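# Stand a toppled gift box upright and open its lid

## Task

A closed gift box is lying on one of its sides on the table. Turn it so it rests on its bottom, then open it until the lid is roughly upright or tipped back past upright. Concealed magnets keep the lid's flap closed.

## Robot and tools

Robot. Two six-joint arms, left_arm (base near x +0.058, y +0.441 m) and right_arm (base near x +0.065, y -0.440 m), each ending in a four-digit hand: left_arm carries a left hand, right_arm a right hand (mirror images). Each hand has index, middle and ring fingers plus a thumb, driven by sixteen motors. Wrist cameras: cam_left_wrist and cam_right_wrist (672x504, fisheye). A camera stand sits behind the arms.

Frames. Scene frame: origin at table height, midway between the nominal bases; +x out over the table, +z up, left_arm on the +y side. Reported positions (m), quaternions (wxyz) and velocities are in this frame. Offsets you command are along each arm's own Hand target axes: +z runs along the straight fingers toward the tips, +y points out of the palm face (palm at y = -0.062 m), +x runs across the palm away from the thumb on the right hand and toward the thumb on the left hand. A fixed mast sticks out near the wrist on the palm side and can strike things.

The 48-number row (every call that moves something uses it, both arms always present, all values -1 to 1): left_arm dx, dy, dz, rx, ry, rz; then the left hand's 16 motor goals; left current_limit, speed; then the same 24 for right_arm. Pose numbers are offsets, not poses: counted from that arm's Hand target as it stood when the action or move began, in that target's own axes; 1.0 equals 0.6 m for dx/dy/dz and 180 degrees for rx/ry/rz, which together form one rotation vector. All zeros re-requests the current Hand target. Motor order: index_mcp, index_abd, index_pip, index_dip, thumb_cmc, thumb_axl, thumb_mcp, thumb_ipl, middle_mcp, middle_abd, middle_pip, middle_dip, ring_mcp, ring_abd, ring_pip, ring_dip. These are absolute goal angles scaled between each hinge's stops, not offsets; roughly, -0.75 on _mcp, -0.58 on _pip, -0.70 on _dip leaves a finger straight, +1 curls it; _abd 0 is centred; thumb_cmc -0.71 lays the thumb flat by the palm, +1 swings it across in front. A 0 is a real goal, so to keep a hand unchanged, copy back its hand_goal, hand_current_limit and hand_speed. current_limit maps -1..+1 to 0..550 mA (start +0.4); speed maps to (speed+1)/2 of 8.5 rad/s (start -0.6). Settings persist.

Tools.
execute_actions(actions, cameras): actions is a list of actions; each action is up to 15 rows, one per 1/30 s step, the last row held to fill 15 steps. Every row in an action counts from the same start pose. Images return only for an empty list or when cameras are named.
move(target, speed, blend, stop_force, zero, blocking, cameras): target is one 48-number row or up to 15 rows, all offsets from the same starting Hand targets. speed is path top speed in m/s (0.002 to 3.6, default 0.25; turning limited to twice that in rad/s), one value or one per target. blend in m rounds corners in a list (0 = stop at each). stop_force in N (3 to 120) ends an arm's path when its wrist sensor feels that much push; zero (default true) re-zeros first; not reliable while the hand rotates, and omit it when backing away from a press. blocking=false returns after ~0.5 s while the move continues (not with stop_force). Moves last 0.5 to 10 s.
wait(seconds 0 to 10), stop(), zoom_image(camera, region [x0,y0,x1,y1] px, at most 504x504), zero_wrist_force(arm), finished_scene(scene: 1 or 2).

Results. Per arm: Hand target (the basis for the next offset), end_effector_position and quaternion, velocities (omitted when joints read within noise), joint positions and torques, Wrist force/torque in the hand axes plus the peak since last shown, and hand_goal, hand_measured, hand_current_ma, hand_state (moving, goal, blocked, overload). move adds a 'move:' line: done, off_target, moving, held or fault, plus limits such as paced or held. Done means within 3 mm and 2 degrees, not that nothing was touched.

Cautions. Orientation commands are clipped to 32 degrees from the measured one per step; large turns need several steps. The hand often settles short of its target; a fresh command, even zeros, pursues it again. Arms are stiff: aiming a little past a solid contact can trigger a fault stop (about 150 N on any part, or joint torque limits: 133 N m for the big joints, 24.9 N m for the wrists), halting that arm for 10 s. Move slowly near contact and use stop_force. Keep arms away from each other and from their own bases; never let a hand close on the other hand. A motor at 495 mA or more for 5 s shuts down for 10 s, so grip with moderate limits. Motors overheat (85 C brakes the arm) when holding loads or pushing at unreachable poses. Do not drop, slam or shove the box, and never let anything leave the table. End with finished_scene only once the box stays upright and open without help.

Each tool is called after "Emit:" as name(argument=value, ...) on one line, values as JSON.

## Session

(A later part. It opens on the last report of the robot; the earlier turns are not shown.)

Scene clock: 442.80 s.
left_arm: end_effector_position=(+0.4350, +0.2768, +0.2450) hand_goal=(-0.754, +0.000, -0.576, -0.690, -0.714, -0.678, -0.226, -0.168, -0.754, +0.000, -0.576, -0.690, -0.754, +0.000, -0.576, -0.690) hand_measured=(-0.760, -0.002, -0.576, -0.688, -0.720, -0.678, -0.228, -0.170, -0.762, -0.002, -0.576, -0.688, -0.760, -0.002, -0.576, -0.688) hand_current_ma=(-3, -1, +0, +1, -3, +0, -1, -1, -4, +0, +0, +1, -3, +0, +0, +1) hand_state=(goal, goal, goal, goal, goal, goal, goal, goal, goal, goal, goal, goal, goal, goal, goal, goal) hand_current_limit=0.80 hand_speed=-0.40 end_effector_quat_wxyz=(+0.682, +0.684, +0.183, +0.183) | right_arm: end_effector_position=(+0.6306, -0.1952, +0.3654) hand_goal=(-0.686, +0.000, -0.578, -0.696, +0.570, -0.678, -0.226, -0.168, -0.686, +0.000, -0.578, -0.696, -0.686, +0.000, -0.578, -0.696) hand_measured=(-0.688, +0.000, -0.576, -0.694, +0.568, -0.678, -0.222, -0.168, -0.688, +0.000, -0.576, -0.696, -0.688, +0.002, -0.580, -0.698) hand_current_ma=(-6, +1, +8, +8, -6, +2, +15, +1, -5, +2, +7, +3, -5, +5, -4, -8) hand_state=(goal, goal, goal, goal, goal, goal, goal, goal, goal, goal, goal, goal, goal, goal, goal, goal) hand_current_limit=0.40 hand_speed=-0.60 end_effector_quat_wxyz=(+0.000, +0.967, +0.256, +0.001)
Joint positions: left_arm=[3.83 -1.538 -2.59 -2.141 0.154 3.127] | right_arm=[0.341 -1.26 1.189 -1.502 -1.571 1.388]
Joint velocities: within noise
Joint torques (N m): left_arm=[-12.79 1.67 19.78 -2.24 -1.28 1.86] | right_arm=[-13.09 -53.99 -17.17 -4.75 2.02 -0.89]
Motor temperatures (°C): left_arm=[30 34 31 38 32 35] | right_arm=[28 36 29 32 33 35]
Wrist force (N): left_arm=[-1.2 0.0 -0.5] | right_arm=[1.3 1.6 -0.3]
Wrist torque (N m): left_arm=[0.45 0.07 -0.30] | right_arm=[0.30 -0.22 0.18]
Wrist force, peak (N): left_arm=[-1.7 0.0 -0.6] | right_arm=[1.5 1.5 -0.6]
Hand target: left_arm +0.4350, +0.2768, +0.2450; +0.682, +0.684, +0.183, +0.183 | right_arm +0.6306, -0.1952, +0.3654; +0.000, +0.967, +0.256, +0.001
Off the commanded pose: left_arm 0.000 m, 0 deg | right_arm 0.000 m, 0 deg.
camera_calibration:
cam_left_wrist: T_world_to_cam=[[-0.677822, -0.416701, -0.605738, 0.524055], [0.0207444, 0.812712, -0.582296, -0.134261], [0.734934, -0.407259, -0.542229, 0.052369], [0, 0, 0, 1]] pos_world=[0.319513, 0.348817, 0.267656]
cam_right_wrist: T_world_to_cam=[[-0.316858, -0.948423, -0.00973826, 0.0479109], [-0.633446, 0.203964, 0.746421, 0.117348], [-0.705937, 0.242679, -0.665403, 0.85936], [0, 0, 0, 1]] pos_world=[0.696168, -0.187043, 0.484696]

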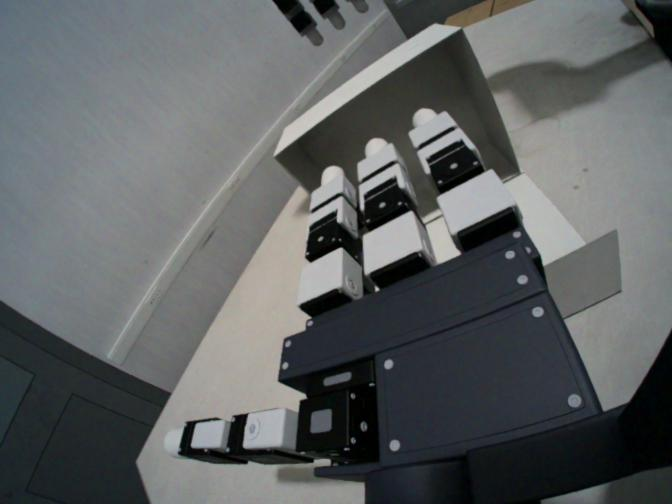

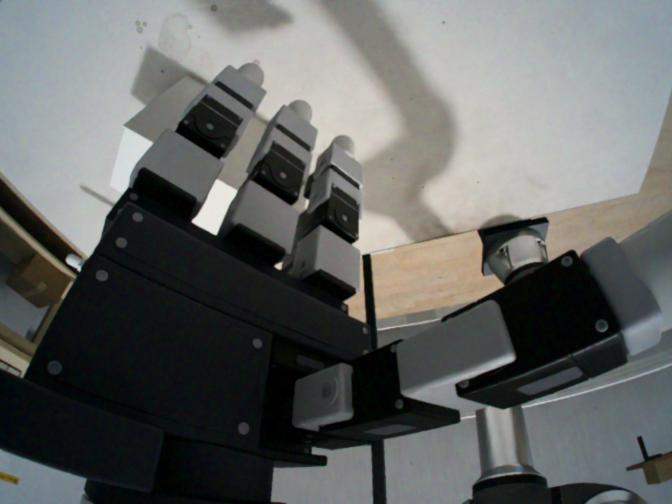

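Emit:
move(target=[[0,0,0,0,0,0,-0.754,0,-0.576,-0.69,-0.714,-0.678,-0.226,-0.168,-0.754,0,-0.576,-0.69,-0.754,0,-0.576,-0.69,0.8,-0.4,0,-0.083,0,0,0,0,-0.685,0,-0.577,-0.696,0.571,-0.678,-0.226,-0.168,-0.685,0,-0.577,-0.696,-0.685,0,-0.577,-0.696,0.4,-0.6],[0,0,0,0,0,0,-0.754,0,-0.576,-0.69,-0.714,-0.678,-0.226,-0.168,-0.754,0,-0.576,-0.69,-0.754,0,-0.576,-0.69,0.8,-0.4,0,-0.083,0.283,0,0,0,-0.685,0,-0.577,-0.696,0.571,-0.678,-0.226,-0.168,-0.685,0,-0.577,-0.696,-0.685,0,-0.577,-0.696,0.4,-0.6]], speed=[0.12, 0.07], stop_force=5, cameras=["all"])

Scene clock: 463.10 s.
left_arm: end_effector_position=(+0.4350, +0.2768, +0.2450) hand_goal=(-0.754, +0.000, -0.576, -0.690, -0.714, -0.678, -0.226, -0.168, -0.754, +0.000, -0.576, -0.690, -0.754, +0.000, -0.576, -0.690) hand_measured=(-0.760, -0.002, -0.576, -0.688, -0.720, -0.678, -0.228, -0.170, -0.762, -0.002, -0.576, -0.688, -0.760, -0.002, -0.576, -0.688) hand_current_ma=(-3, -1, +0, +1, -3, +0, -1, -1, -4, +0, +0, +1, -3, +0, +0, +1) hand_state=(goal, goal, goal, goal, goal, goal, goal, goal, goal, goal, goal, goal, goal, goal, goal, goal) hand_current_limit=0.80 hand_speed=-0.40 end_effector_quat_wxyz=(+0.682, +0.684, +0.183, +0.183) | right_arm: end_effector_position=(+0.6064, -0.1518, +0.1956) hand_goal=(-0.686, +0.000, -0.578, -0.696, +0.570, -0.678, -0.226, -0.168, -0.686, +0.000, -0.578, -0.696, -0.686, +0.000, -0.578, -0.696) hand_measured=(-0.688, +0.000, -0.576, -0.694, +0.568, -0.678, -0.222, -0.168, -0.688, +0.000, -0.576, -0.696, -0.688, +0.002, -0.580, -0.698) hand_current_ma=(-4, +1, +8, +8, -6, +2, +15, +1, -3, +2, +7, +3, -3, +5, -4, -8) hand_state=(goal, goal, goal, goal, goal, goal, goal, goal, goal, goal, goal, goal, goal, goal, goal, goal) hand_current_limit=0.40 hand_speed=-0.60 end_effector_quat_wxyz=(+0.000, +0.967, +0.256, +0.001)
Joint positions: left_arm=[3.83 -1.538 -2.59 -2.141 0.154 3.127] | right_arm=[0.42 -1.195 1.54 -1.918 -1.571 1.467]
Joint torques (N m): left_arm=[-12.58 2.17 19.88 -2.23 -1.19 1.78] | right_arm=[3.48 -26.59 -16.25 -4.68 -2.19 -0.4]
Wrist force (N): left_arm=[-1.3 0.0 -0.5] | right_arm=[1.3 1.5 -0.4]
Wrist torque (N m): left_arm=[0.45 0.08 -0.31] | right_arm=[0.28 -0.20 0.06]
Wrist force, peak (N): left_arm=[-1.7 -0.2 -0.5] | right_arm=[1.2 2.6 -0.4]
Hand target: left_arm +0.4350, +0.2768, +0.2450; +0.682, +0.684, +0.183, +0.183 | right_arm +0.6064, -0.1518, +0.1956; +0.000, +0.967, +0.256, +0.001
Off the commanded pose: left_arm 0.000 m, 0 deg | right_arm 0.000 m, 0 deg.
move: done
camera_calibration:
cam_left_wrist: T_world_to_cam=[[-0.677822, -0.416701, -0.605738, 0.524055], [0.0207444, 0.812712, -0.582296, -0.134261], [0.734934, -0.407259, -0.542229, 0.052369], [0, 0, 0, 1]] pos_world=[0.319513, 0.348817, 0.267656]
cam_right_wrist: T_world_to_cam=[[-0.316858, -0.948423, -0.00973826, 0.0797192], [-0.633446, 0.203964, 0.746421, 0.219845], [-0.705937, 0.242679, -0.665403, 0.718688], [0, 0, 0, 1]] pos_world=[0.671868, -0.143643, 0.314896]

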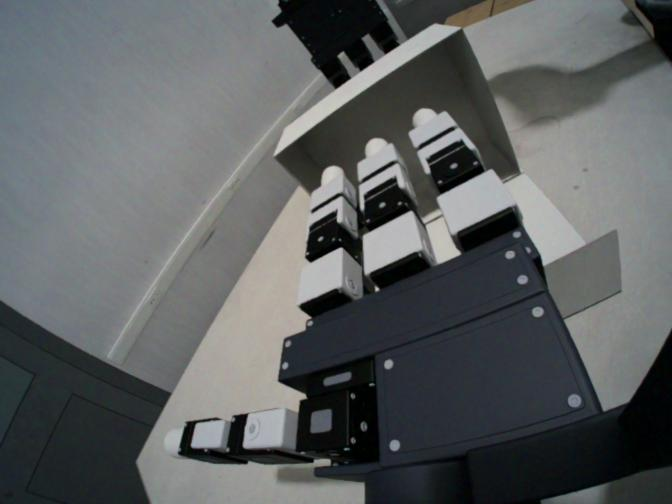

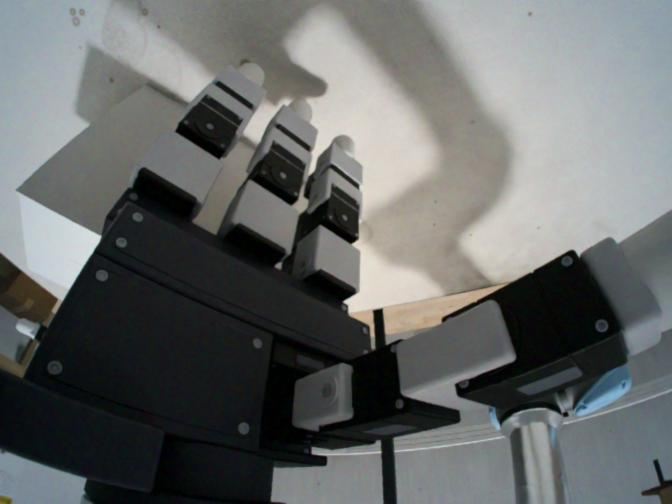

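Emit:
move(target=[[0,-0.012,0.213,0,0,0,-0.754,0,-0.576,-0.69,-0.714,-0.678,-0.226,-0.168,-0.754,0,-0.576,-0.69,-0.754,0,-0.576,-0.69,0.8,-0.4,0,0,0,0,0,0,-0.685,0,-0.577,-0.696,0.571,-0.678,-0.226,-0.168,-0.685,0,-0.577,-0.696,-0.685,0,-0.577,-0.696,0.4,-0.6]], speed=0.06, stop_force=3, cameras=["cam_left_wrist"])

Emit:
move(target=[[0,0.07,0,0,0,0,-0.754,0,-0.576,-0.69,-0.714,-0.678,-0.226,-0.168,-0.754,0,-0.576,-0.69,-0.754,0,-0.576,-0.69,0.8,-0.4,0,0,0,0,0,0,-0.685,0,-0.577,-0.696,0.571,-0.678,-0.226,-0.168,-0.685,0,-0.577,-0.696,-0.685,0,-0.577,-0.696,0.4,-0.6]], speed=0.012, stop_force=3, cameras=["all"])

Scene clock: 485.17 s.
left_arm: end_effector_position=(+0.4989, +0.1662, +0.2375) hand_goal=(-0.754, +0.000, -0.576, -0.690, -0.714, -0.678, -0.226, -0.168, -0.754, +0.000, -0.576, -0.690, -0.754, +0.000, -0.576, -0.690) hand_measured=(-0.760, -0.002, -0.576, -0.688, -0.720, -0.678, -0.228, -0.170, -0.762, -0.002, -0.576, -0.688, -0.760, -0.002, -0.576, -0.688) hand_current_ma=(-3, -1, +0, +1, -3, +0, -1, -1, -4, +0, +0, +1, -3, +0, +0, +1) hand_state=(goal, goal, goal, goal, goal, goal, goal, goal, goal, goal, goal, goal, goal, goal, goal, goal) hand_current_limit=0.80 hand_speed=-0.40 end_effector_quat_wxyz=(+0.682, +0.684, +0.183, +0.183) | right_arm: end_effector_position=(+0.6064, -0.1518, +0.1956) hand_goal=(-0.686, +0.000, -0.578, -0.696, +0.570, -0.678, -0.226, -0.168, -0.686, +0.000, -0.578, -0.696, -0.686, +0.000, -0.578, -0.696) hand_measured=(-0.688, +0.000, -0.576, -0.694, +0.568, -0.678, -0.222, -0.168, -0.688, +0.000, -0.576, -0.696, -0.688, +0.002, -0.580, -0.698) hand_current_ma=(-4, +1, +8, +8, -6, +2, +15, +1, -3, +2, +7, +3, -3, +5, -4, -8) hand_state=(goal, goal, goal, goal, goal, goal, goal, goal, goal, goal, goal, goal, goal, goal, goal, goal) hand_current_limit=0.40 hand_speed=-0.60 end_effector_quat_wxyz=(+0.000, +0.967, +0.256, +0.001)
Joint positions: left_arm=[3.308 -1.748 -2.385 -2.157 -0.367 3.147] | right_arm=[0.42 -1.195 1.54 -1.918 -1.571 1.467]
Joint torques (N m): left_arm=[-13.17 11.76 20.5 -1.61 -1.35 -1.59] | right_arm=[-8.84 -27.03 -15.76 -4.62 -2.01 -0.18]
Wrist force (N): left_arm=[-1.5 0.0 -0.8] | right_arm=[1.4 1.2 -0.4]
Wrist torque (N m): left_arm=[0.45 0.11 -0.25] | right_arm=[0.24 -0.21 0.06]
Wrist force, peak (N): left_arm=[-1.6 0.0 -0.8] | right_arm=[1.7 1.7 -0.3]
Hand target: left_arm +0.4989, +0.1662, +0.2375; +0.682, +0.684, +0.183, +0.183 | right_arm +0.6064, -0.1518, +0.1956; +0.000, +0.967, +0.256, +0.001
Off the commanded pose: left_arm 0.000 m, 0 deg | right_arm 0.000 m, 0 deg.
move: done
camera_calibration:
cam_left_wrist: T_world_to_cam=[[-0.677822, -0.416701, -0.605738, 0.516628], [0.0207444, 0.812712, -0.582296, -0.0499844], [0.734934, -0.407259, -0.542229, -0.04367], [0, 0, 0, 1]] pos_world=[0.383313, 0.238117, 0.260156]
Images, in order (width x height): cam_left_wrist 672x504.

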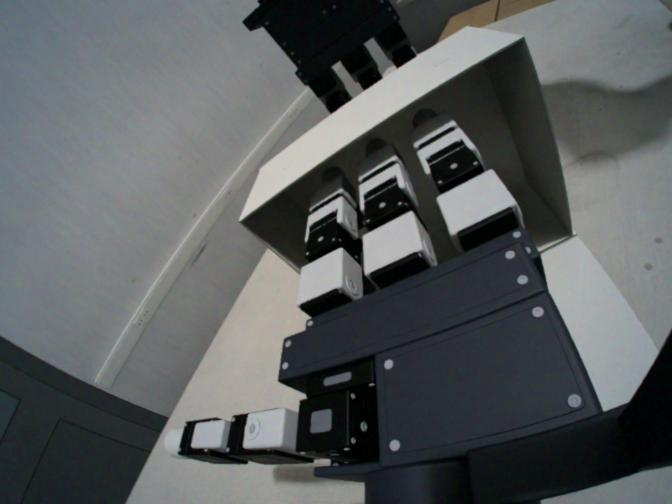

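Scene clock: 488.67 s.
left_arm: end_effector_position=(+0.4989, +0.1661, +0.2654) hand_goal=(-0.754, +0.000, -0.576, -0.690, -0.714, -0.678, -0.226, -0.168, -0.754, +0.000, -0.576, -0.690, -0.754, +0.000, -0.576, -0.690) hand_measured=(-0.776, -0.002, -0.584, -0.692, -0.720, -0.678, -0.228, -0.170, -0.778, -0.002, -0.584, -0.692, -0.776, -0.002, -0.586, -0.692) hand_current_ma=(-23, +0, -5, -1, -3, +0, -1, -1, -25, +0, -4, -1, -22, +0, -6, -1) hand_state=(blocked, goal, goal, goal, goal, goal, goal, goal, blocked, goal, goal, goal, blocked, goal, goal, goal) hand_current_limit=0.80 hand_speed=-0.40 end_effector_quat_wxyz=(+0.682, +0.684, +0.183, +0.183) | right_arm: end_effector_position=(+0.6064, -0.1518, +0.1956) hand_goal=(-0.686, +0.000, -0.578, -0.696, +0.570, -0.678, -0.226, -0.168, -0.686, +0.000, -0.578, -0.696, -0.686, +0.000, -0.578, -0.696) hand_measured=(-0.688, +0.000, -0.576, -0.694, +0.568, -0.678, -0.222, -0.168, -0.688, +0.000, -0.576, -0.696, -0.688, +0.002, -0.580, -0.698) hand_current_ma=(-4, +1, +8, +8, -6, +2, +15, +1, -3, +2, +7, +3, -3, +5, -4, -8) hand_state=(goal, goal, goal, goal, goal, goal, goal, goal, goal, goal, goal, goal, goal, goal, goal, goal) hand_current_limit=0.40 hand_speed=-0.60 end_effector_quat_wxyz=(+0.000, +0.967, +0.256, +0.001)
Joint positions: left_arm=[3.308 -1.672 -2.36 -2.257 -0.368 3.147] | right_arm=[0.42 -1.195 1.54 -1.918 -1.571 1.467]
Joint torques (N m): left_arm=[-8.38 9.58 7.46 2.65 -0.38 -0.12] | right_arm=[-9.46 -26.92 -15.61 -4.73 -2.14 -0.25]
Wrist force (N): left_arm=[-1.0 -0.5 -0.7] | right_arm=[1.4 1.4 -0.5]
Wrist torque (N m): left_arm=[0.44 0.04 -0.17] | right_arm=[0.27 -0.21 0.07]
Wrist force, peak (N): left_arm=[-0.9 -3.3 -0.5] | right_arm=[1.6 1.6 -0.6]
Hand target: left_arm +0.4989, +0.1661, +0.2654; +0.682, +0.684, +0.183, +0.183 (not the last commanded pose) | right_arm +0.6064, -0.1518, +0.1956; +0.000, +0.967, +0.256, +0.001
Off the commanded pose: left_arm 0.014 m, 0 deg | right_arm 0.000 m, 0 deg.
move: contact (left_arm)
camera_calibration:
cam_left_wrist: T_world_to_cam=[[-0.677758, -0.416764, -0.605766, 0.533534], [0.0208227, 0.812642, -0.582391, -0.033784], [0.73499, -0.407334, -0.542096, -0.0287121], [0, 0, 0, 1]] pos_world=[0.383414, 0.238117, 0.287956]
cam_right_wrist: T_world_to_cam=[[-0.316858, -0.948423, -0.00973826, 0.0797192], [-0.633446, 0.203964, 0.746421, 0.219845], [-0.705937, 0.242679, -0.665403, 0.718688], [0, 0, 0, 1]] pos_world=[0.671868, -0.143643, 0.314896]

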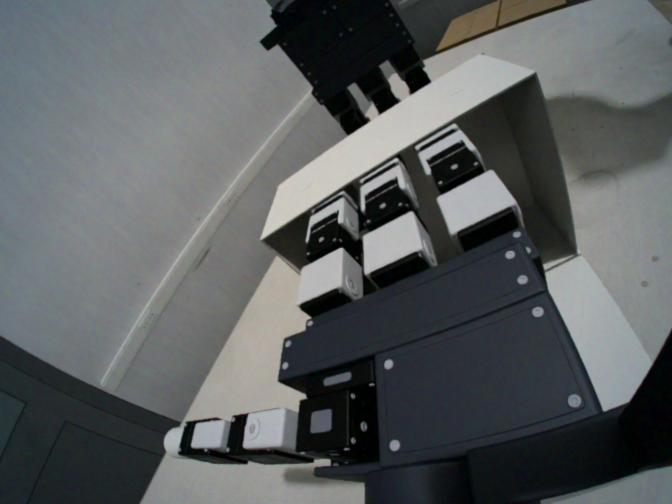

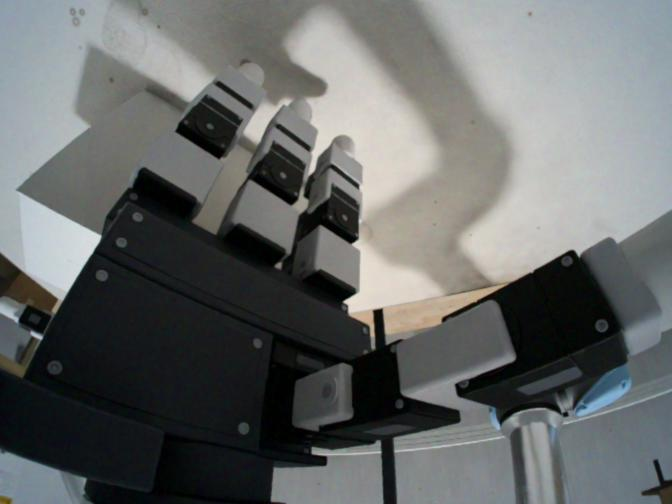

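Emit:
move(target=[[0,0.03,0.03,0,0,0,-0.754,0,-0.576,-0.69,-0.714,-0.678,-0.226,-0.168,-0.754,0,-0.576,-0.69,-0.754,0,-0.576,-0.69,0.8,-0.4,0,0,0,0,0,0,-0.685,0,-0.577,-0.696,0.571,-0.678,-0.226,-0.168,-0.685,0,-0.577,-0.696,-0.685,0,-0.577,-0.696,0.4,-0.6],[0,0.035,0.1,0,0,0,-0.754,0,-0.576,-0.69,-0.714,-0.678,-0.226,-0.168,-0.754,0,-0.576,-0.69,-0.754,0,-0.576,-0.69,0.8,-0.4,0,0,0,0,0,0,-0.685,0,-0.577,-0.696,0.571,-0.678,-0.226,-0.168,-0.685,0,-0.577,-0.696,-0.685,0,-0.577,-0.696,0.4,-0.6]], speed=0.025, stop_force=7, blend=[0.005,0], cameras=["all"])

Scene clock: 505.73 s.
left_arm: end_effector_position=(+0.5289, +0.1141, +0.2862) hand_goal=(-0.754, +0.000, -0.576, -0.690, -0.714, -0.678, -0.226, -0.168, -0.754, +0.000, -0.576, -0.690, -0.754, +0.000, -0.576, -0.690) hand_measured=(-0.778, -0.004, -0.588, -0.694, -0.720, -0.678, -0.228, -0.170, -0.780, -0.002, -0.586, -0.694, -0.778, -0.002, -0.588, -0.694) hand_current_ma=(-27, -1, -7, -2, -3, +0, -1, -1, -29, +0, -6, -1, -25, +0, -7, -1) hand_state=(blocked, goal, goal, goal, goal, goal, goal, goal, blocked, goal, goal, goal, blocked, goal, goal, goal) hand_current_limit=0.80 hand_speed=-0.40 end_effector_quat_wxyz=(+0.682, +0.684, +0.183, +0.183) | right_arm: end_effector_position=(+0.6064, -0.1518, +0.1956) hand_goal=(-0.686, +0.000, -0.578, -0.696, +0.570, -0.678, -0.226, -0.168, -0.686, +0.000, -0.578, -0.696, -0.686, +0.000, -0.578, -0.696) hand_measured=(-0.678, +0.000, -0.576, -0.694, +0.568, -0.678, -0.222, -0.168, -0.682, +0.000, -0.576, -0.696, -0.684, +0.002, -0.580, -0.698) hand_current_ma=(+31, +1, +8, +8, -6, +2, +15, +1, +16, +2, +7, +3, +7, +5, -4, -8) hand_state=(goal, goal, goal, goal, goal, goal, goal, goal, goal, goal, goal, goal, goal, goal, goal, goal) hand_current_limit=0.40 hand_speed=-0.60 end_effector_quat_wxyz=(+0.000, +0.967, +0.256, +0.001)
Joint positions: left_arm=[3.136 -1.725 -2.215 -2.347 -0.54 3.145] | right_arm=[0.42 -1.195 1.54 -1.918 -1.571 1.467]
Joint torques (N m): left_arm=[-14.58 14.46 26.73 -0.8 -1.49 -0.63] | right_arm=[-10.05 -27.34 -18.17 -4.54 2.3 -0.38]
Wrist force (N): left_arm=[-1.5 -2.9 -4.6] | right_arm=[1.4 5.8 -0.1]
Wrist torque (N m): left_arm=[0.83 0.01 -0.12] | right_arm=[0.25 -0.18 0.22]
Wrist force, peak (N): left_arm=[-1.4 -3.3 -4.8] | right_arm=[1.5 6.0 0.2]
Hand target: left_arm +0.5289, +0.1141, +0.2862; +0.682, +0.684, +0.183, +0.183 | right_arm +0.6064, -0.1518, +0.1956; +0.000, +0.967, +0.256, +0.001
Off the commanded pose: left_arm 0.000 m, 0 deg | right_arm 0.000 m, 0 deg.
move: done
camera_calibration:
cam_left_wrist: T_world_to_cam=[[-0.677758, -0.416764, -0.605766, 0.544856], [0.0208227, 0.812642, -0.582391, 0.0200207], [0.73499, -0.407334, -0.542096, -0.0606134], [0, 0, 0, 1]] pos_world=[0.413414, 0.186117, 0.308856]
cam_right_wrist: T_world_to_cam=[[-0.316858, -0.948423, -0.00973826, 0.0797192], [-0.633446, 0.203964, 0.746421, 0.219845], [-0.705937, 0.242679, -0.665403, 0.718688], [0, 0, 0, 1]] pos_world=[0.671868, -0.143643, 0.314896]

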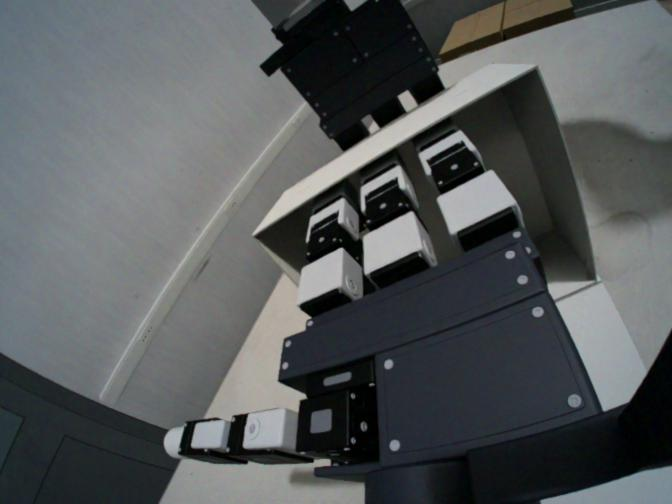

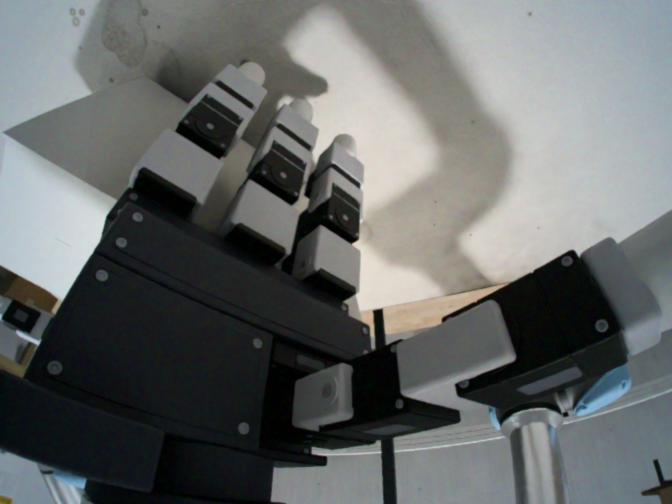

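Emit:
move(target=[[0,-0.004,0.075,0,0,0,-0.754,0,-0.576,-0.69,-0.714,-0.678,-0.226,-0.168,-0.754,0,-0.576,-0.69,-0.754,0,-0.576,-0.69,0.8,-0.4,0,0.083,0.03,0,0,0,-0.685,0,-0.577,-0.696,0.571,-0.678,-0.226,-0.168,-0.685,0,-0.577,-0.696,-0.685,0,-0.577,-0.696,0.4,-0.6]], speed=0.025, cameras=["all"])

Scene clock: 516.73 s.
left_arm: end_effector_position=(+0.5513, +0.0753, +0.2838) hand_goal=(-0.754, +0.000, -0.576, -0.690, -0.714, -0.678, -0.226, -0.168, -0.754, +0.000, -0.576, -0.690, -0.754, +0.000, -0.576, -0.690) hand_measured=(-0.778, -0.002, -0.588, -0.694, -0.720, -0.678, -0.228, -0.170, -0.780, -0.002, -0.586, -0.694, -0.778, -0.002, -0.588, -0.694) hand_current_ma=(-27, -1, -7, -2, -3, +0, -1, -1, -30, +0, -6, -1, -27, +0, -9, -2) hand_state=(blocked, goal, goal, goal, goal, goal, goal, goal, blocked, goal, goal, goal, blocked, goal, goal, goal) hand_current_limit=0.80 hand_speed=-0.40 end_effector_quat_wxyz=(+0.682, +0.684, +0.183, +0.183) | right_arm: end_effector_position=(+0.6310, -0.1949, +0.1777) hand_goal=(-0.686, +0.000, -0.578, -0.696, +0.570, -0.678, -0.226, -0.168, -0.686, +0.000, -0.578, -0.696, -0.686, +0.000, -0.578, -0.696) hand_measured=(-0.682, +0.000, -0.576, -0.694, +0.568, -0.678, -0.222, -0.168, -0.684, +0.000, -0.576, -0.696, -0.684, +0.002, -0.580, -0.698) hand_current_ma=(+12, +1, +8, +8, -6, +2, +15, +1, +9, +2, +7, +3, +7, +5, -4, -8) hand_state=(goal, goal, goal, goal, goal, goal, goal, goal, goal, goal, goal, goal, goal, goal, goal, goal) hand_current_limit=0.40 hand_speed=-0.60 end_effector_quat_wxyz=(+0.000, +0.967, +0.256, +0.001)
Joint positions: left_arm=[3.032 -1.808 -2.117 -2.362 -0.644 3.144] | right_arm=[0.341 -1.187 1.578 -1.964 -1.571 1.389]
Joint torques (N m): left_arm=[-12.61 18.53 26.37 -0.75 -1.54 -1.58] | right_arm=[-14.23 -27.3 -16.2 -4.97 2.06 -0.76]
Wrist force (N): left_arm=[-1.2 -3.3 -0.9] | right_arm=[1.0 1.4 -0.6]
Wrist torque (N m): left_arm=[0.61 0.11 -0.08] | right_arm=[0.29 -0.16 0.11]
Wrist force, peak (N): left_arm=[-1.5 -3.4 -4.9] | right_arm=[1.5 6.1 -0.3]
Hand target: left_arm +0.5514, +0.0751, +0.2838; +0.682, +0.684, +0.183, +0.183 | right_arm +0.6310, -0.1951, +0.1776; +0.000, +0.967, +0.256, +0.001
Off the commanded pose: left_arm 0.000 m, 0 deg | right_arm 0.000 m, 0 deg.
move: done
camera_calibration:
cam_left_wrist: T_world_to_cam=[[-0.677758, -0.416764, -0.605766, 0.542352], [0.0208227, 0.812642, -0.582391, 0.0496288], [0.73499, -0.407334, -0.542096, -0.094237], [0, 0, 0, 1]] pos_world=[0.435814, 0.147317, 0.306356]
cam_right_wrist: T_world_to_cam=[[-0.316858, -0.948423, -0.00973826, 0.0464626], [-0.633446, 0.203964, 0.746421, 0.25758], [-0.705937, 0.242679, -0.665403, 0.734603], [0, 0, 0, 1]] pos_world=[0.696468, -0.186743, 0.296996]

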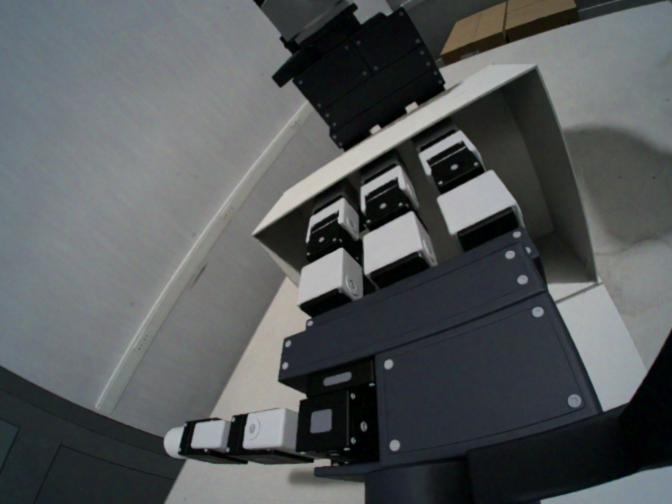

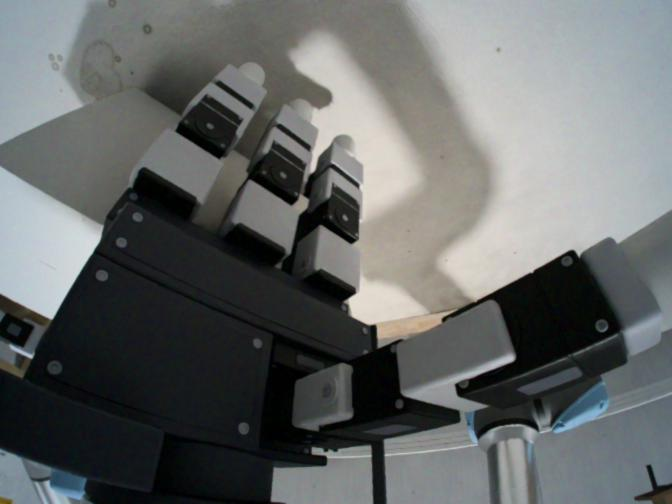

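Emit:
move(target=[[0,-0.028,0,0,0,0,-0.754,0,-0.576,-0.69,-0.714,-0.678,-0.226,-0.168,-0.754,0,-0.576,-0.69,-0.754,0,-0.576,-0.69,0.8,-0.4,0,0,0,0,0,0,-0.685,0,-0.577,-0.696,0.571,-0.678,-0.226,-0.168,-0.685,0,-0.577,-0.696,-0.685,0,-0.577,-0.696,0.4,-0.6]], speed=0.03, cameras=["cam_left_wrist"])

Scene clock: 535.17 s.
left_arm: end_effector_position=(+0.5514, +0.0751, +0.2671) hand_goal=(-0.754, +0.000, -0.576, -0.690, -0.714, -0.678, -0.226, -0.168, -0.754, +0.000, -0.576, -0.690, -0.754, +0.000, -0.576, -0.690) hand_measured=(-0.774, -0.002, -0.584, -0.694, -0.720, -0.678, -0.228, -0.170, -0.778, -0.002, -0.584, -0.694, -0.774, -0.002, -0.584, -0.694) hand_current_ma=(-20, -1, -3, -1, -3, +0, -1, -1, -26, +0, -4, -1, -20, +0, -4, -1) hand_state=(blocked, goal, goal, goal, goal, goal, goal, goal, blocked, goal, goal, goal, blocked, goal, goal, goal) hand_current_limit=0.80 hand_speed=-0.40 end_effector_quat_wxyz=(+0.682, +0.684, +0.183, +0.183) | right_arm: end_effector_position=(+0.6310, -0.1951, +0.1776) hand_goal=(-0.686, +0.000, -0.578, -0.696, +0.570, -0.678, -0.226, -0.168, -0.686, +0.000, -0.578, -0.696, -0.686, +0.000, -0.578, -0.696) hand_measured=(-0.682, +0.000, -0.576, -0.694, +0.568, -0.678, -0.222, -0.168, -0.684, +0.000, -0.576, -0.696, -0.684, +0.002, -0.580, -0.698) hand_current_ma=(+12, +1, +8, +8, -6, +2, +15, +1, +9, +2, +7, +3, +7, +5, -4, -8) hand_state=(goal, goal, goal, goal, goal, goal, goal, goal, goal, goal, goal, goal, goal, goal, goal, goal) hand_current_limit=0.40 hand_speed=-0.60 end_effector_quat_wxyz=(+0.000, +0.967, +0.256, +0.001)
Joint positions: left_arm=[3.032 -1.841 -2.131 -2.314 -0.644 3.144] | right_arm=[0.341 -1.187 1.578 -1.964 -1.571 1.388]
Joint torques (N m): left_arm=[8.72 17.68 8.93 3.12 0.54 -1.71] | right_arm=[-13.55 -26.73 -15.56 -4.71 2.15 -0.96]
Wrist force (N): left_arm=[-1.1 -0.4 -1.1] | right_arm=[1.2 1.5 -0.6]
Wrist torque (N m): left_arm=[0.41 0.08 -0.17] | right_arm=[0.32 -0.18 0.13]
Wrist force, peak (N): left_arm=[-1.2 -3.6 -1.1] | right_arm=[1.3 1.7 -0.3]
Hand target: left_arm +0.5514, +0.0752, +0.2670; +0.682, +0.684, +0.183, +0.183 | right_arm +0.6310, -0.1951, +0.1776; +0.000, +0.967, +0.256, +0.001
Off the commanded pose: left_arm 0.000 m, 0 deg | right_arm 0.000 m, 0 deg.
move: done
camera_calibration:
cam_left_wrist: T_world_to_cam=[[-0.677807, -0.416647, -0.605792, 0.532164], [0.020899, 0.812686, -0.582326, 0.0400062], [0.734943, -0.407365, -0.542137, -0.103334], [0, 0, 0, 1]] pos_world=[0.435813, 0.147117, 0.289656]
Images, in order (width x height): cam_left_wrist 672x504.

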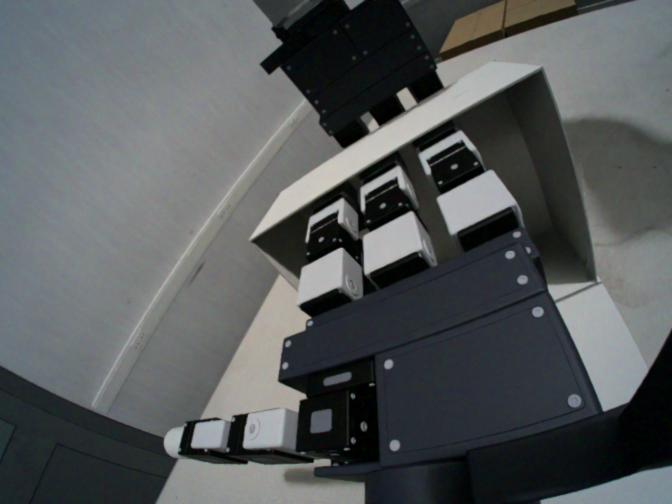

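Emit:
move(target=[[0,-0.012,0,0,0,0,-0.754,0,-0.576,-0.69,-0.714,-0.678,-0.226,-0.168,-0.754,0,-0.576,-0.69,-0.754,0,-0.576,-0.69,0.8,-0.4,0,0,0,0,0,0,-0.685,0,-0.577,-0.696,0.571,-0.678,-0.226,-0.168,-0.685,0,-0.577,-0.696,-0.685,0,-0.577,-0.696,0.4,-0.6],[0,-0.012,0.11,0,0,0,-0.754,0,-0.576,-0.69,-0.714,-0.678,-0.226,-0.168,-0.754,0,-0.576,-0.69,-0.754,0,-0.576,-0.69,0.8,-0.4,0,0,0,0,0,0,-0.685,0,-0.577,-0.696,0.571,-0.678,-0.226,-0.168,-0.685,0,-0.577,-0.696,-0.685,0,-0.577,-0.696,0.4,-0.6]], speed=0.025, stop_force=4, cameras=["all"])

Scene clock: 553.47 s.
left_arm: end_effector_position=(+0.5692, +0.0443, +0.2597) hand_goal=(-0.754, +0.000, -0.576, -0.690, -0.714, -0.678, -0.226, -0.168, -0.754, +0.000, -0.576, -0.690, -0.754, +0.000, -0.576, -0.690) hand_measured=(-0.772, -0.002, -0.582, -0.694, -0.720, -0.678, -0.228, -0.170, -0.776, -0.002, -0.582, -0.692, -0.772, -0.002, -0.582, -0.692) hand_current_ma=(-18, -1, -3, -1, -3, +0, -1, -1, -23, +0, -3, -1, -15, +0, -3, -1) hand_state=(goal, goal, goal, goal, goal, goal, goal, goal, blocked, goal, goal, goal, goal, goal, goal, goal) hand_current_limit=0.80 hand_speed=-0.40 end_effector_quat_wxyz=(+0.682, +0.684, +0.183, +0.183) | right_arm: end_effector_position=(+0.6311, -0.1951, +0.1776) hand_goal=(-0.686, +0.000, -0.578, -0.696, +0.570, -0.678, -0.226, -0.168, -0.686, +0.000, -0.578, -0.696, -0.686, +0.000, -0.578, -0.696) hand_measured=(-0.680, +0.000, -0.576, -0.694, +0.568, -0.678, -0.222, -0.168, -0.682, +0.000, -0.576, -0.696, -0.682, +0.002, -0.580, -0.698) hand_current_ma=(+17, +1, +8, +8, -6, +2, +15, +1, +14, +2, +7, +3, +12, +5, -4, -8) hand_state=(goal, goal, goal, goal, goal, goal, goal, goal, goal, goal, goal, goal, goal, goal, goal, goal) hand_current_limit=0.40 hand_speed=-0.60 end_effector_quat_wxyz=(+0.000, +0.967, +0.256, +0.001)
Joint positions: left_arm=[2.961 -1.915 -2.051 -2.321 -0.715 3.144] | right_arm=[0.341 -1.187 1.578 -1.964 -1.571 1.388]
Joint torques (N m): left_arm=[13.63 34.7 10.2 3.26 1.52 -0.77] | right_arm=[11.97 -28.25 -15.41 -0.1 2.11 -0.3]
Wrist force (N): left_arm=[-1.4 -0.6 -1.6] | right_arm=[1.3 2.1 -0.4]
Wrist torque (N m): left_arm=[0.41 0.07 -0.18] | right_arm=[0.30 -0.20 0.16]
Wrist force, peak (N): left_arm=[-0.8 -0.6 -11.9] | right_arm=[0.8 14.5 -1.0]
Hand target: left_arm +0.5692, +0.0443, +0.2597; +0.682, +0.684, +0.183, +0.183 (not the last commanded pose) | right_arm +0.6310, -0.1951, +0.1776; +0.000, +0.967, +0.256, +0.001
Off the commanded pose: left_arm 0.030 m, 0 deg | right_arm 0.000 m, 0 deg.
move: contact (left_arm); path passed 1 of 2 targets
camera_calibration:
cam_left_wrist: T_world_to_cam=[[-0.677765, -0.41681, -0.605726, 0.526895], [0.0208251, 0.812593, -0.58246, 0.0604387], [0.734984, -0.407385, -0.542067, -0.133011], [0, 0, 0, 1]] pos_world=[0.453614, 0.116316, 0.282256]
cam_right_wrist: T_world_to_cam=[[-0.316858, -0.948423, -0.00973826, 0.0463036], [-0.633446, 0.203964, 0.746421, 0.257759], [-0.705937, 0.242679, -0.665403, 0.734655], [0, 0, 0, 1]] pos_world=[0.696568, -0.186943, 0.296896]

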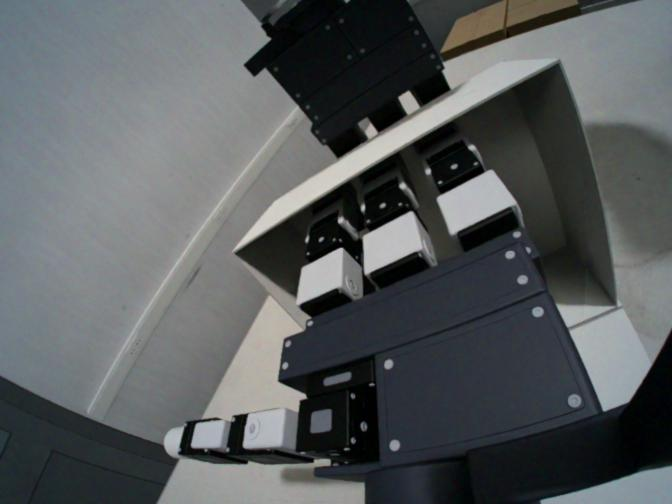

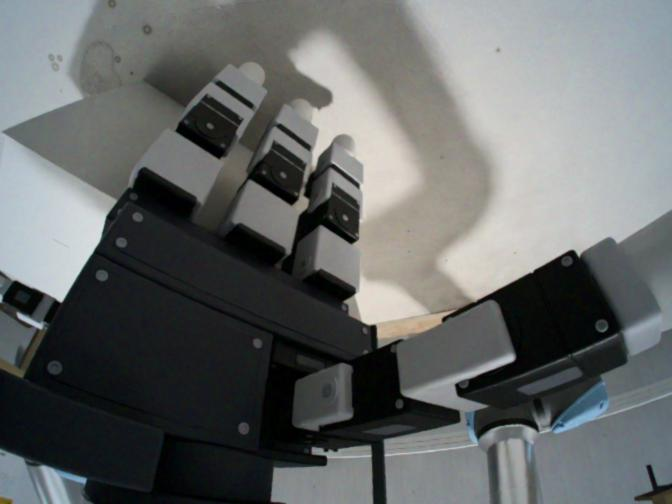

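Emit:
move(target=[[0,-0.008,0.1,0,0,0,-0.754,0,-0.576,-0.69,-0.714,-0.678,-0.226,-0.168,-0.754,0,-0.576,-0.69,-0.754,0,-0.576,-0.69,0.8,-0.4,0,0.083,0.04,0,0,0,-0.685,0,-0.577,-0.696,0.571,-0.678,-0.226,-0.168,-0.685,0,-0.577,-0.696,-0.685,0,-0.577,-0.696,0.4,-0.6]], speed=0.025, cameras=["all"])

Scene clock: 575.77 s.
left_arm: end_effector_position=(+0.5843, +0.0178, +0.2572) hand_goal=(-0.754, +0.000, -0.576, -0.690, -0.714, -0.678, -0.226, -0.168, -0.754, +0.000, -0.576, -0.690, -0.754, +0.000, -0.576, -0.690) hand_measured=(-0.778, -0.002, -0.586, -0.696, -0.720, -0.678, -0.228, -0.170, -0.780, +0.000, -0.586, -0.694, -0.778, +0.000, -0.590, -0.696) hand_current_ma=(-28, +0, -6, -2, -3, +0, -1, -1, -30, +0, -6, -2, -26, +0, -9, -3) hand_state=(blocked, goal, goal, goal, goal, goal, goal, goal, blocked, goal, goal, goal, blocked, goal, goal, goal) hand_current_limit=0.80 hand_speed=-0.40 end_effector_quat_wxyz=(+0.682, +0.684, +0.183, +0.183) | right_arm: end_effector_position=(+0.6456, -0.2206, +0.1634) hand_goal=(-0.686, +0.000, -0.578, -0.696, +0.570, -0.678, -0.226, -0.168, -0.686, +0.000, -0.578, -0.696, -0.686, +0.000, -0.578, -0.696) hand_measured=(-0.682, +0.000, -0.576, -0.694, +0.568, -0.678, -0.222, -0.168, -0.682, +0.000, -0.576, -0.696, -0.682, +0.002, -0.580, -0.698) hand_current_ma=(+12, +1, +8, +8, -6, +2, +15, +1, +10, +2, +7, +3, +10, +5, -4, -8) hand_state=(goal, goal, goal, goal, goal, goal, goal, goal, goal, goal, goal, goal, goal, goal, goal, goal) hand_current_limit=0.40 hand_speed=-0.60 end_effector_quat_wxyz=(+0.000, +0.967, +0.256, +0.001)
Joint positions: left_arm=[2.908 -1.969 -1.975 -2.342 -0.768 3.143] | right_arm=[0.294 -1.174 1.599 -1.998 -1.571 1.342]
Joint torques (N m): left_arm=[13.24 37.36 10.49 3.36 1.55 -1.32] | right_arm=[-12.12 -27.26 -15.46 -4.99 -1.58 -0.88]
Wrist force (N): left_arm=[-1.1 -0.9 -0.9] | right_arm=[0.7 1.4 -0.3]
Wrist torque (N m): left_arm=[0.47 0.10 -0.16] | right_arm=[0.29 -0.11 0.11]
Wrist force, peak (N): left_arm=[-1.3 -2.1 -23.0] | right_arm=[1.4 25.6 0.7]
Hand target: left_arm +0.5843, +0.0180, +0.2572; +0.682, +0.684, +0.183, +0.183 (not the last commanded pose) | right_arm +0.6458, -0.2209, +0.1633; +0.000, +0.967, +0.256, +0.001 (not the last commanded pose)
Off the commanded pose: left_arm 0.030 m, 0 deg | right_arm 0.023 m, 0 deg.
move: held (left_arm; a check stopped the path), off_target (right_arm; braked when a check withheld steps of left_arm); limits=held
pose unreachable (left arm): on one or more control steps of this call, first in action 0 (counted from 0), this arm could not follow its commanded pose, so it was not sent that pose on those steps. It may still have moved: this result reports where it is.
cause: moving toward the commanded pose would bring a part of the arm too close to another arm (a part of this arm just beyond joint 6 (wrist 3) and a part of the right arm just beyond its joint 6 (wrist 3), 10 mm apart when this arm was first held).
camera_calibration:
cam_left_wrist: T_world_to_cam=[[-0.677824, -0.416666, -0.605759, 0.524661], [0.0210373, 0.812582, -0.582467, 0.0801034], [0.734924, -0.407554, -0.542022, -0.156303], [0, 0, 0, 1]] pos_world=[0.468814, 0.0898162, 0.279756]
cam_right_wrist: T_world_to_cam=[[-0.316801, -0.948441, -0.00989554, 0.0266064], [-0.633437, 0.203794, 0.746476, 0.282749], [-0.705971, 0.242752, -0.665339, 0.741724], [0, 0, 0, 1]] pos_world=[0.711168, -0.212443, 0.282696]

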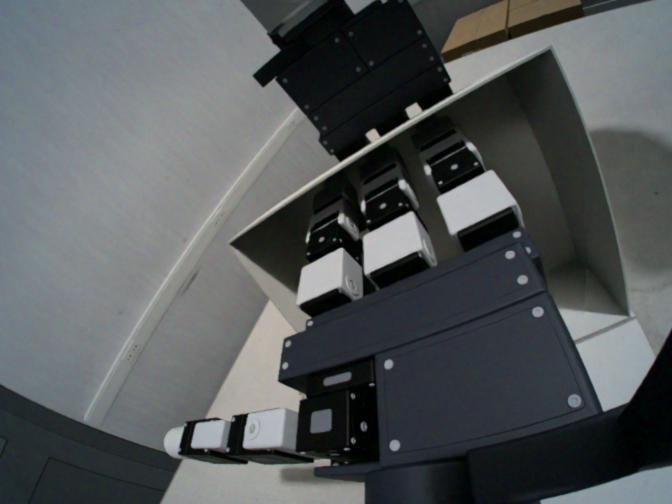

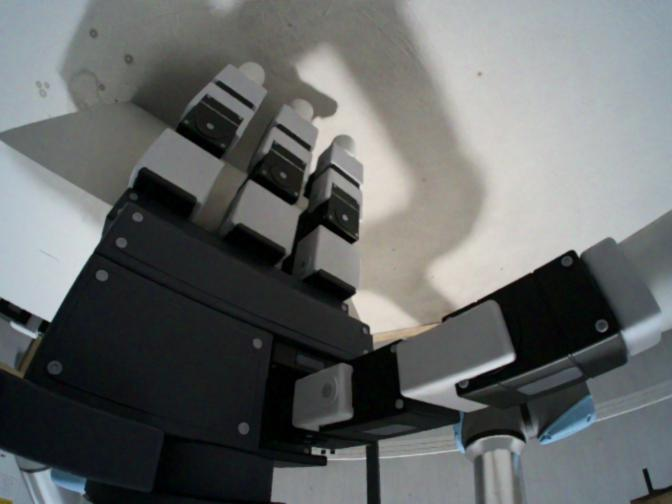

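Emit:
move(target=[[0,0,0,0,0,0,-0.754,0,-0.576,-0.69,-0.714,-0.678,-0.226,-0.168,-0.754,0,-0.576,-0.69,-0.754,0,-0.576,-0.69,0.8,-0.4,0,0.083,0.04,0,0,0,-0.685,0,-0.577,-0.696,0.571,-0.678,-0.226,-0.168,-0.685,0,-0.577,-0.696,-0.685,0,-0.577,-0.696,0.4,-0.6]], speed=0.03, cameras=["all"])

Scene clock: 583.17 s.
left_arm: end_effector_position=(+0.5843, +0.0180, +0.2572) hand_goal=(-0.754, +0.000, -0.576, -0.690, -0.714, -0.678, -0.226, -0.168, -0.754, +0.000, -0.576, -0.690, -0.754, +0.000, -0.576, -0.690) hand_measured=(-0.778, -0.002, -0.586, -0.696, -0.720, -0.678, -0.228, -0.170, -0.780, +0.000, -0.586, -0.694, -0.778, +0.000, -0.590, -0.696) hand_current_ma=(-28, +0, -6, -2, -3, +0, -1, -1, -30, +0, -6, -2, -26, +0, -9, -3) hand_state=(blocked, goal, goal, goal, goal, goal, goal, goal, blocked, goal, goal, goal, blocked, goal, goal, goal) hand_current_limit=0.80 hand_speed=-0.40 end_effector_quat_wxyz=(+0.682, +0.684, +0.183, +0.183) | right_arm: end_effector_position=(+0.6703, -0.2639, +0.1394) hand_goal=(-0.686, +0.000, -0.578, -0.696, +0.570, -0.678, -0.226, -0.168, -0.686, +0.000, -0.578, -0.696, -0.686, +0.000, -0.578, -0.696) hand_measured=(-0.682, +0.000, -0.576, -0.694, +0.568, -0.678, -0.222, -0.168, -0.684, +0.000, -0.576, -0.696, -0.684, +0.002, -0.580, -0.698) hand_current_ma=(+11, +1, +8, +8, -6, +2, +15, +1, +9, +2, +7, +3, +9, +5, -4, -8) hand_state=(goal, goal, goal, goal, goal, goal, goal, goal, goal, goal, goal, goal, goal, goal, goal, goal) hand_current_limit=0.40 hand_speed=-0.60 end_effector_quat_wxyz=(+0.000, +0.967, +0.256, +0.001)
Joint positions: left_arm=[2.908 -1.968 -1.975 -2.342 -0.768 3.143] | right_arm=[0.217 -1.143 1.621 -2.051 -1.571 1.265]
Joint torques (N m): left_arm=[13.97 37.67 10.42 3.34 1.47 1.41] | right_arm=[-12.41 -26.46 -14.53 -5.01 1.65 -0.74]
Wrist force (N): left_arm=[-1.4 -0.7 -0.8] | right_arm=[0.7 1.2 -0.4]
Wrist torque (N m): left_arm=[0.47 0.09 -0.18] | right_arm=[0.27 -0.12 0.13]
Wrist force, peak (N): left_arm=[-1.6 -1.3 -0.9] | right_arm=[0.8 1.7 -0.4]
Hand target: left_arm +0.5843, +0.0180, +0.2572; +0.682, +0.684, +0.183, +0.183 | right_arm +0.6704, -0.2642, +0.1393; +0.000, +0.967, +0.256, +0.001
Off the commanded pose: left_arm 0.000 m, 0 deg | right_arm 0.000 m, 0 deg.
move: done
camera_calibration:
cam_left_wrist: T_world_to_cam=[[-0.677794, -0.416738, -0.605743, 0.524733], [0.0209312, 0.812587, -0.582464, 0.079989], [0.734954, -0.407469, -0.542044, -0.156237], [0, 0, 0, 1]] pos_world=[0.468814, 0.0900162, 0.279756]
cam_right_wrist: T_world_to_cam=[[-0.316858, -0.948423, -0.00973826, -0.00686637], [-0.633446, 0.203964, 0.746421, 0.325124], [-0.705937, 0.242679, -0.665403, 0.753743], [0, 0, 0, 1]] pos_world=[0.735868, -0.255743, 0.258796]

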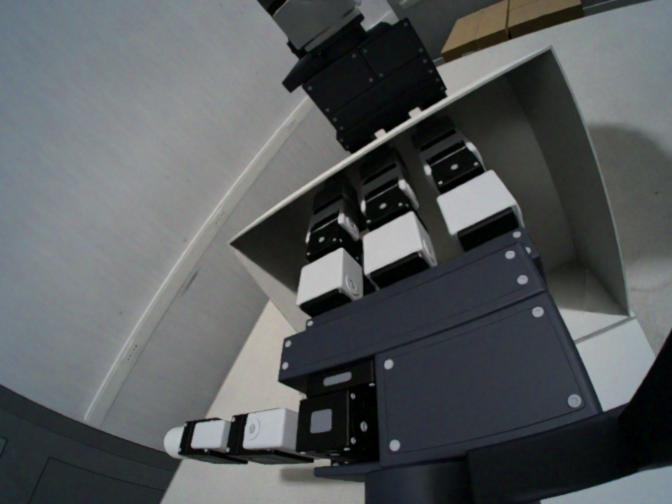

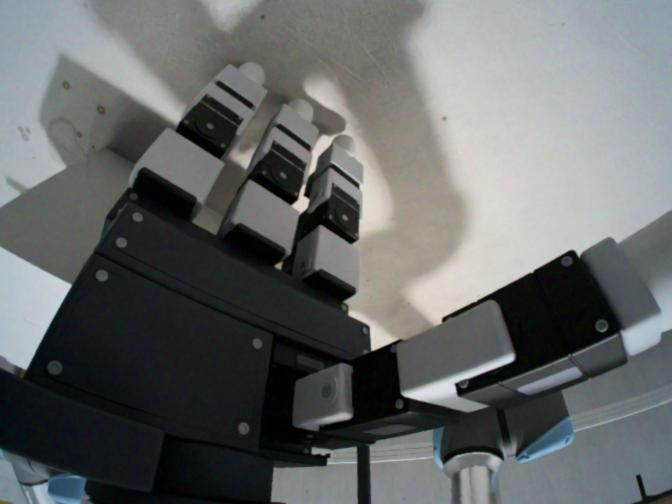

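Emit:
move(target=[[0,0,0.083,0,0,0,-0.754,0,-0.576,-0.69,-0.714,-0.678,-0.226,-0.168,-0.754,0,-0.576,-0.69,-0.754,0,-0.576,-0.69,0.8,-0.4,0,0,0,0,0,0,-0.685,0,-0.577,-0.696,0.571,-0.678,-0.226,-0.168,-0.685,0,-0.577,-0.696,-0.685,0,-0.577,-0.696,0.4,-0.6]], speed=0.02, stop_force=6, cameras=["all"])

Scene clock: 594.07 s.
left_arm: end_effector_position=(+0.6092, -0.0252, +0.2571) hand_goal=(-0.754, +0.000, -0.576, -0.690, -0.714, -0.678, -0.226, -0.168, -0.754, +0.000, -0.576, -0.690, -0.754, +0.000, -0.576, -0.690) hand_measured=(-0.778, -0.002, -0.586, -0.696, -0.720, -0.678, -0.228, -0.170, -0.780, +0.000, -0.586, -0.694, -0.778, +0.000, -0.590, -0.696) hand_current_ma=(-28, +0, -6, -2, -3, +0, -1, -1, -30, +0, -6, -2, -26, +0, -9, -3) hand_state=(blocked, goal, goal, goal, goal, goal, goal, goal, blocked, goal, goal, goal, blocked, goal, goal, goal) hand_current_limit=0.80 hand_speed=-0.40 end_effector_quat_wxyz=(+0.682, +0.684, +0.183, +0.183) | right_arm: end_effector_position=(+0.6704, -0.2642, +0.1393) hand_goal=(-0.686, +0.000, -0.578, -0.696, +0.570, -0.678, -0.226, -0.168, -0.686, +0.000, -0.578, -0.696, -0.686, +0.000, -0.578, -0.696) hand_measured=(-0.682, +0.000, -0.576, -0.694, +0.568, -0.678, -0.222, -0.168, -0.684, +0.000, -0.576, -0.696, -0.684, +0.002, -0.580, -0.698) hand_current_ma=(+11, +1, +8, +8, -6, +2, +15, +1, +9, +2, +7, +3, +9, +5, -4, -8) hand_state=(goal, goal, goal, goal, goal, goal, goal, goal, goal, goal, goal, goal, goal, goal, goal, goal) hand_current_limit=0.40 hand_speed=-0.60 end_effector_quat_wxyz=(+0.000, +0.967, +0.256, +0.001)
Joint positions: left_arm=[2.833 -2.05 -1.841 -2.394 -0.843 3.143] | right_arm=[0.217 -1.143 1.621 -2.051 -1.571 1.264]
Joint torques (N m): left_arm=[-13.51 28.34 26.65 -0.57 -1.42 -0.11] | right_arm=[-13.29 -28.52 -14.79 -4.71 1.72 -0.78]
Wrist force (N): left_arm=[-1.5 -1.6 -1.0] | right_arm=[0.7 1.3 -0.4]
Wrist torque (N m): left_arm=[0.53 0.15 -0.18] | right_arm=[0.30 -0.12 0.13]
Wrist force, peak (N): left_arm=[-1.7 -1.9 -1.4] | right_arm=[0.9 1.7 -0.3]
Hand target: left_arm +0.6092, -0.0252, +0.2571; +0.682, +0.684, +0.183, +0.183 | right_arm +0.6704, -0.2642, +0.1393; +0.000, +0.967, +0.256, +0.001
Off the commanded pose: left_arm 0.000 m, 0 deg | right_arm 0.000 m, 0 deg.
move: done
camera_calibration:
cam_left_wrist: T_world_to_cam=[[-0.677794, -0.416738, -0.605743, 0.523546], [0.0209312, 0.812587, -0.582464, 0.114513], [0.734954, -0.407469, -0.542044, -0.192194], [0, 0, 0, 1]] pos_world=[0.493714, 0.0468162, 0.279656]
cam_right_wrist: T_world_to_cam=[[-0.316858, -0.948423, -0.00973826, -0.00712116], [-0.633446, 0.203964, 0.746421, 0.325398], [-0.705937, 0.242679, -0.665403, 0.753753], [0, 0, 0, 1]] pos_world=[0.735968, -0.256043, 0.258596]

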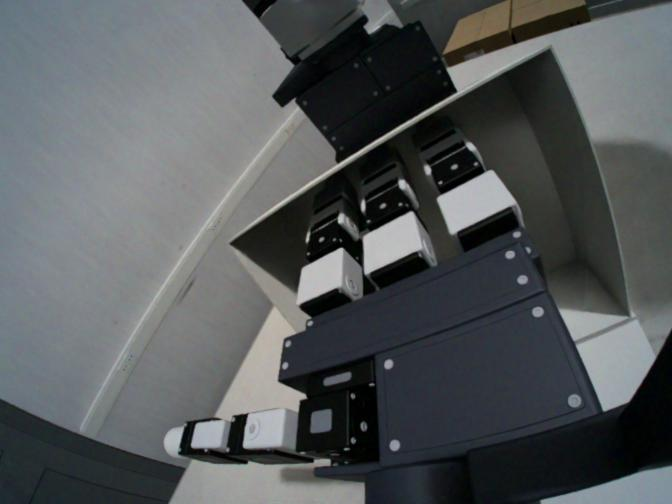

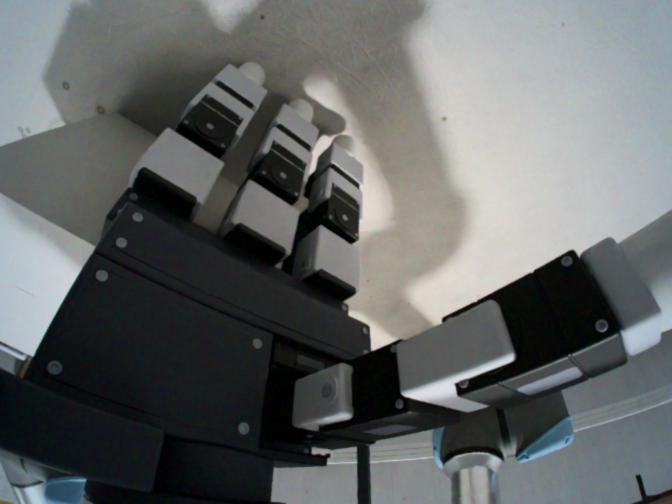

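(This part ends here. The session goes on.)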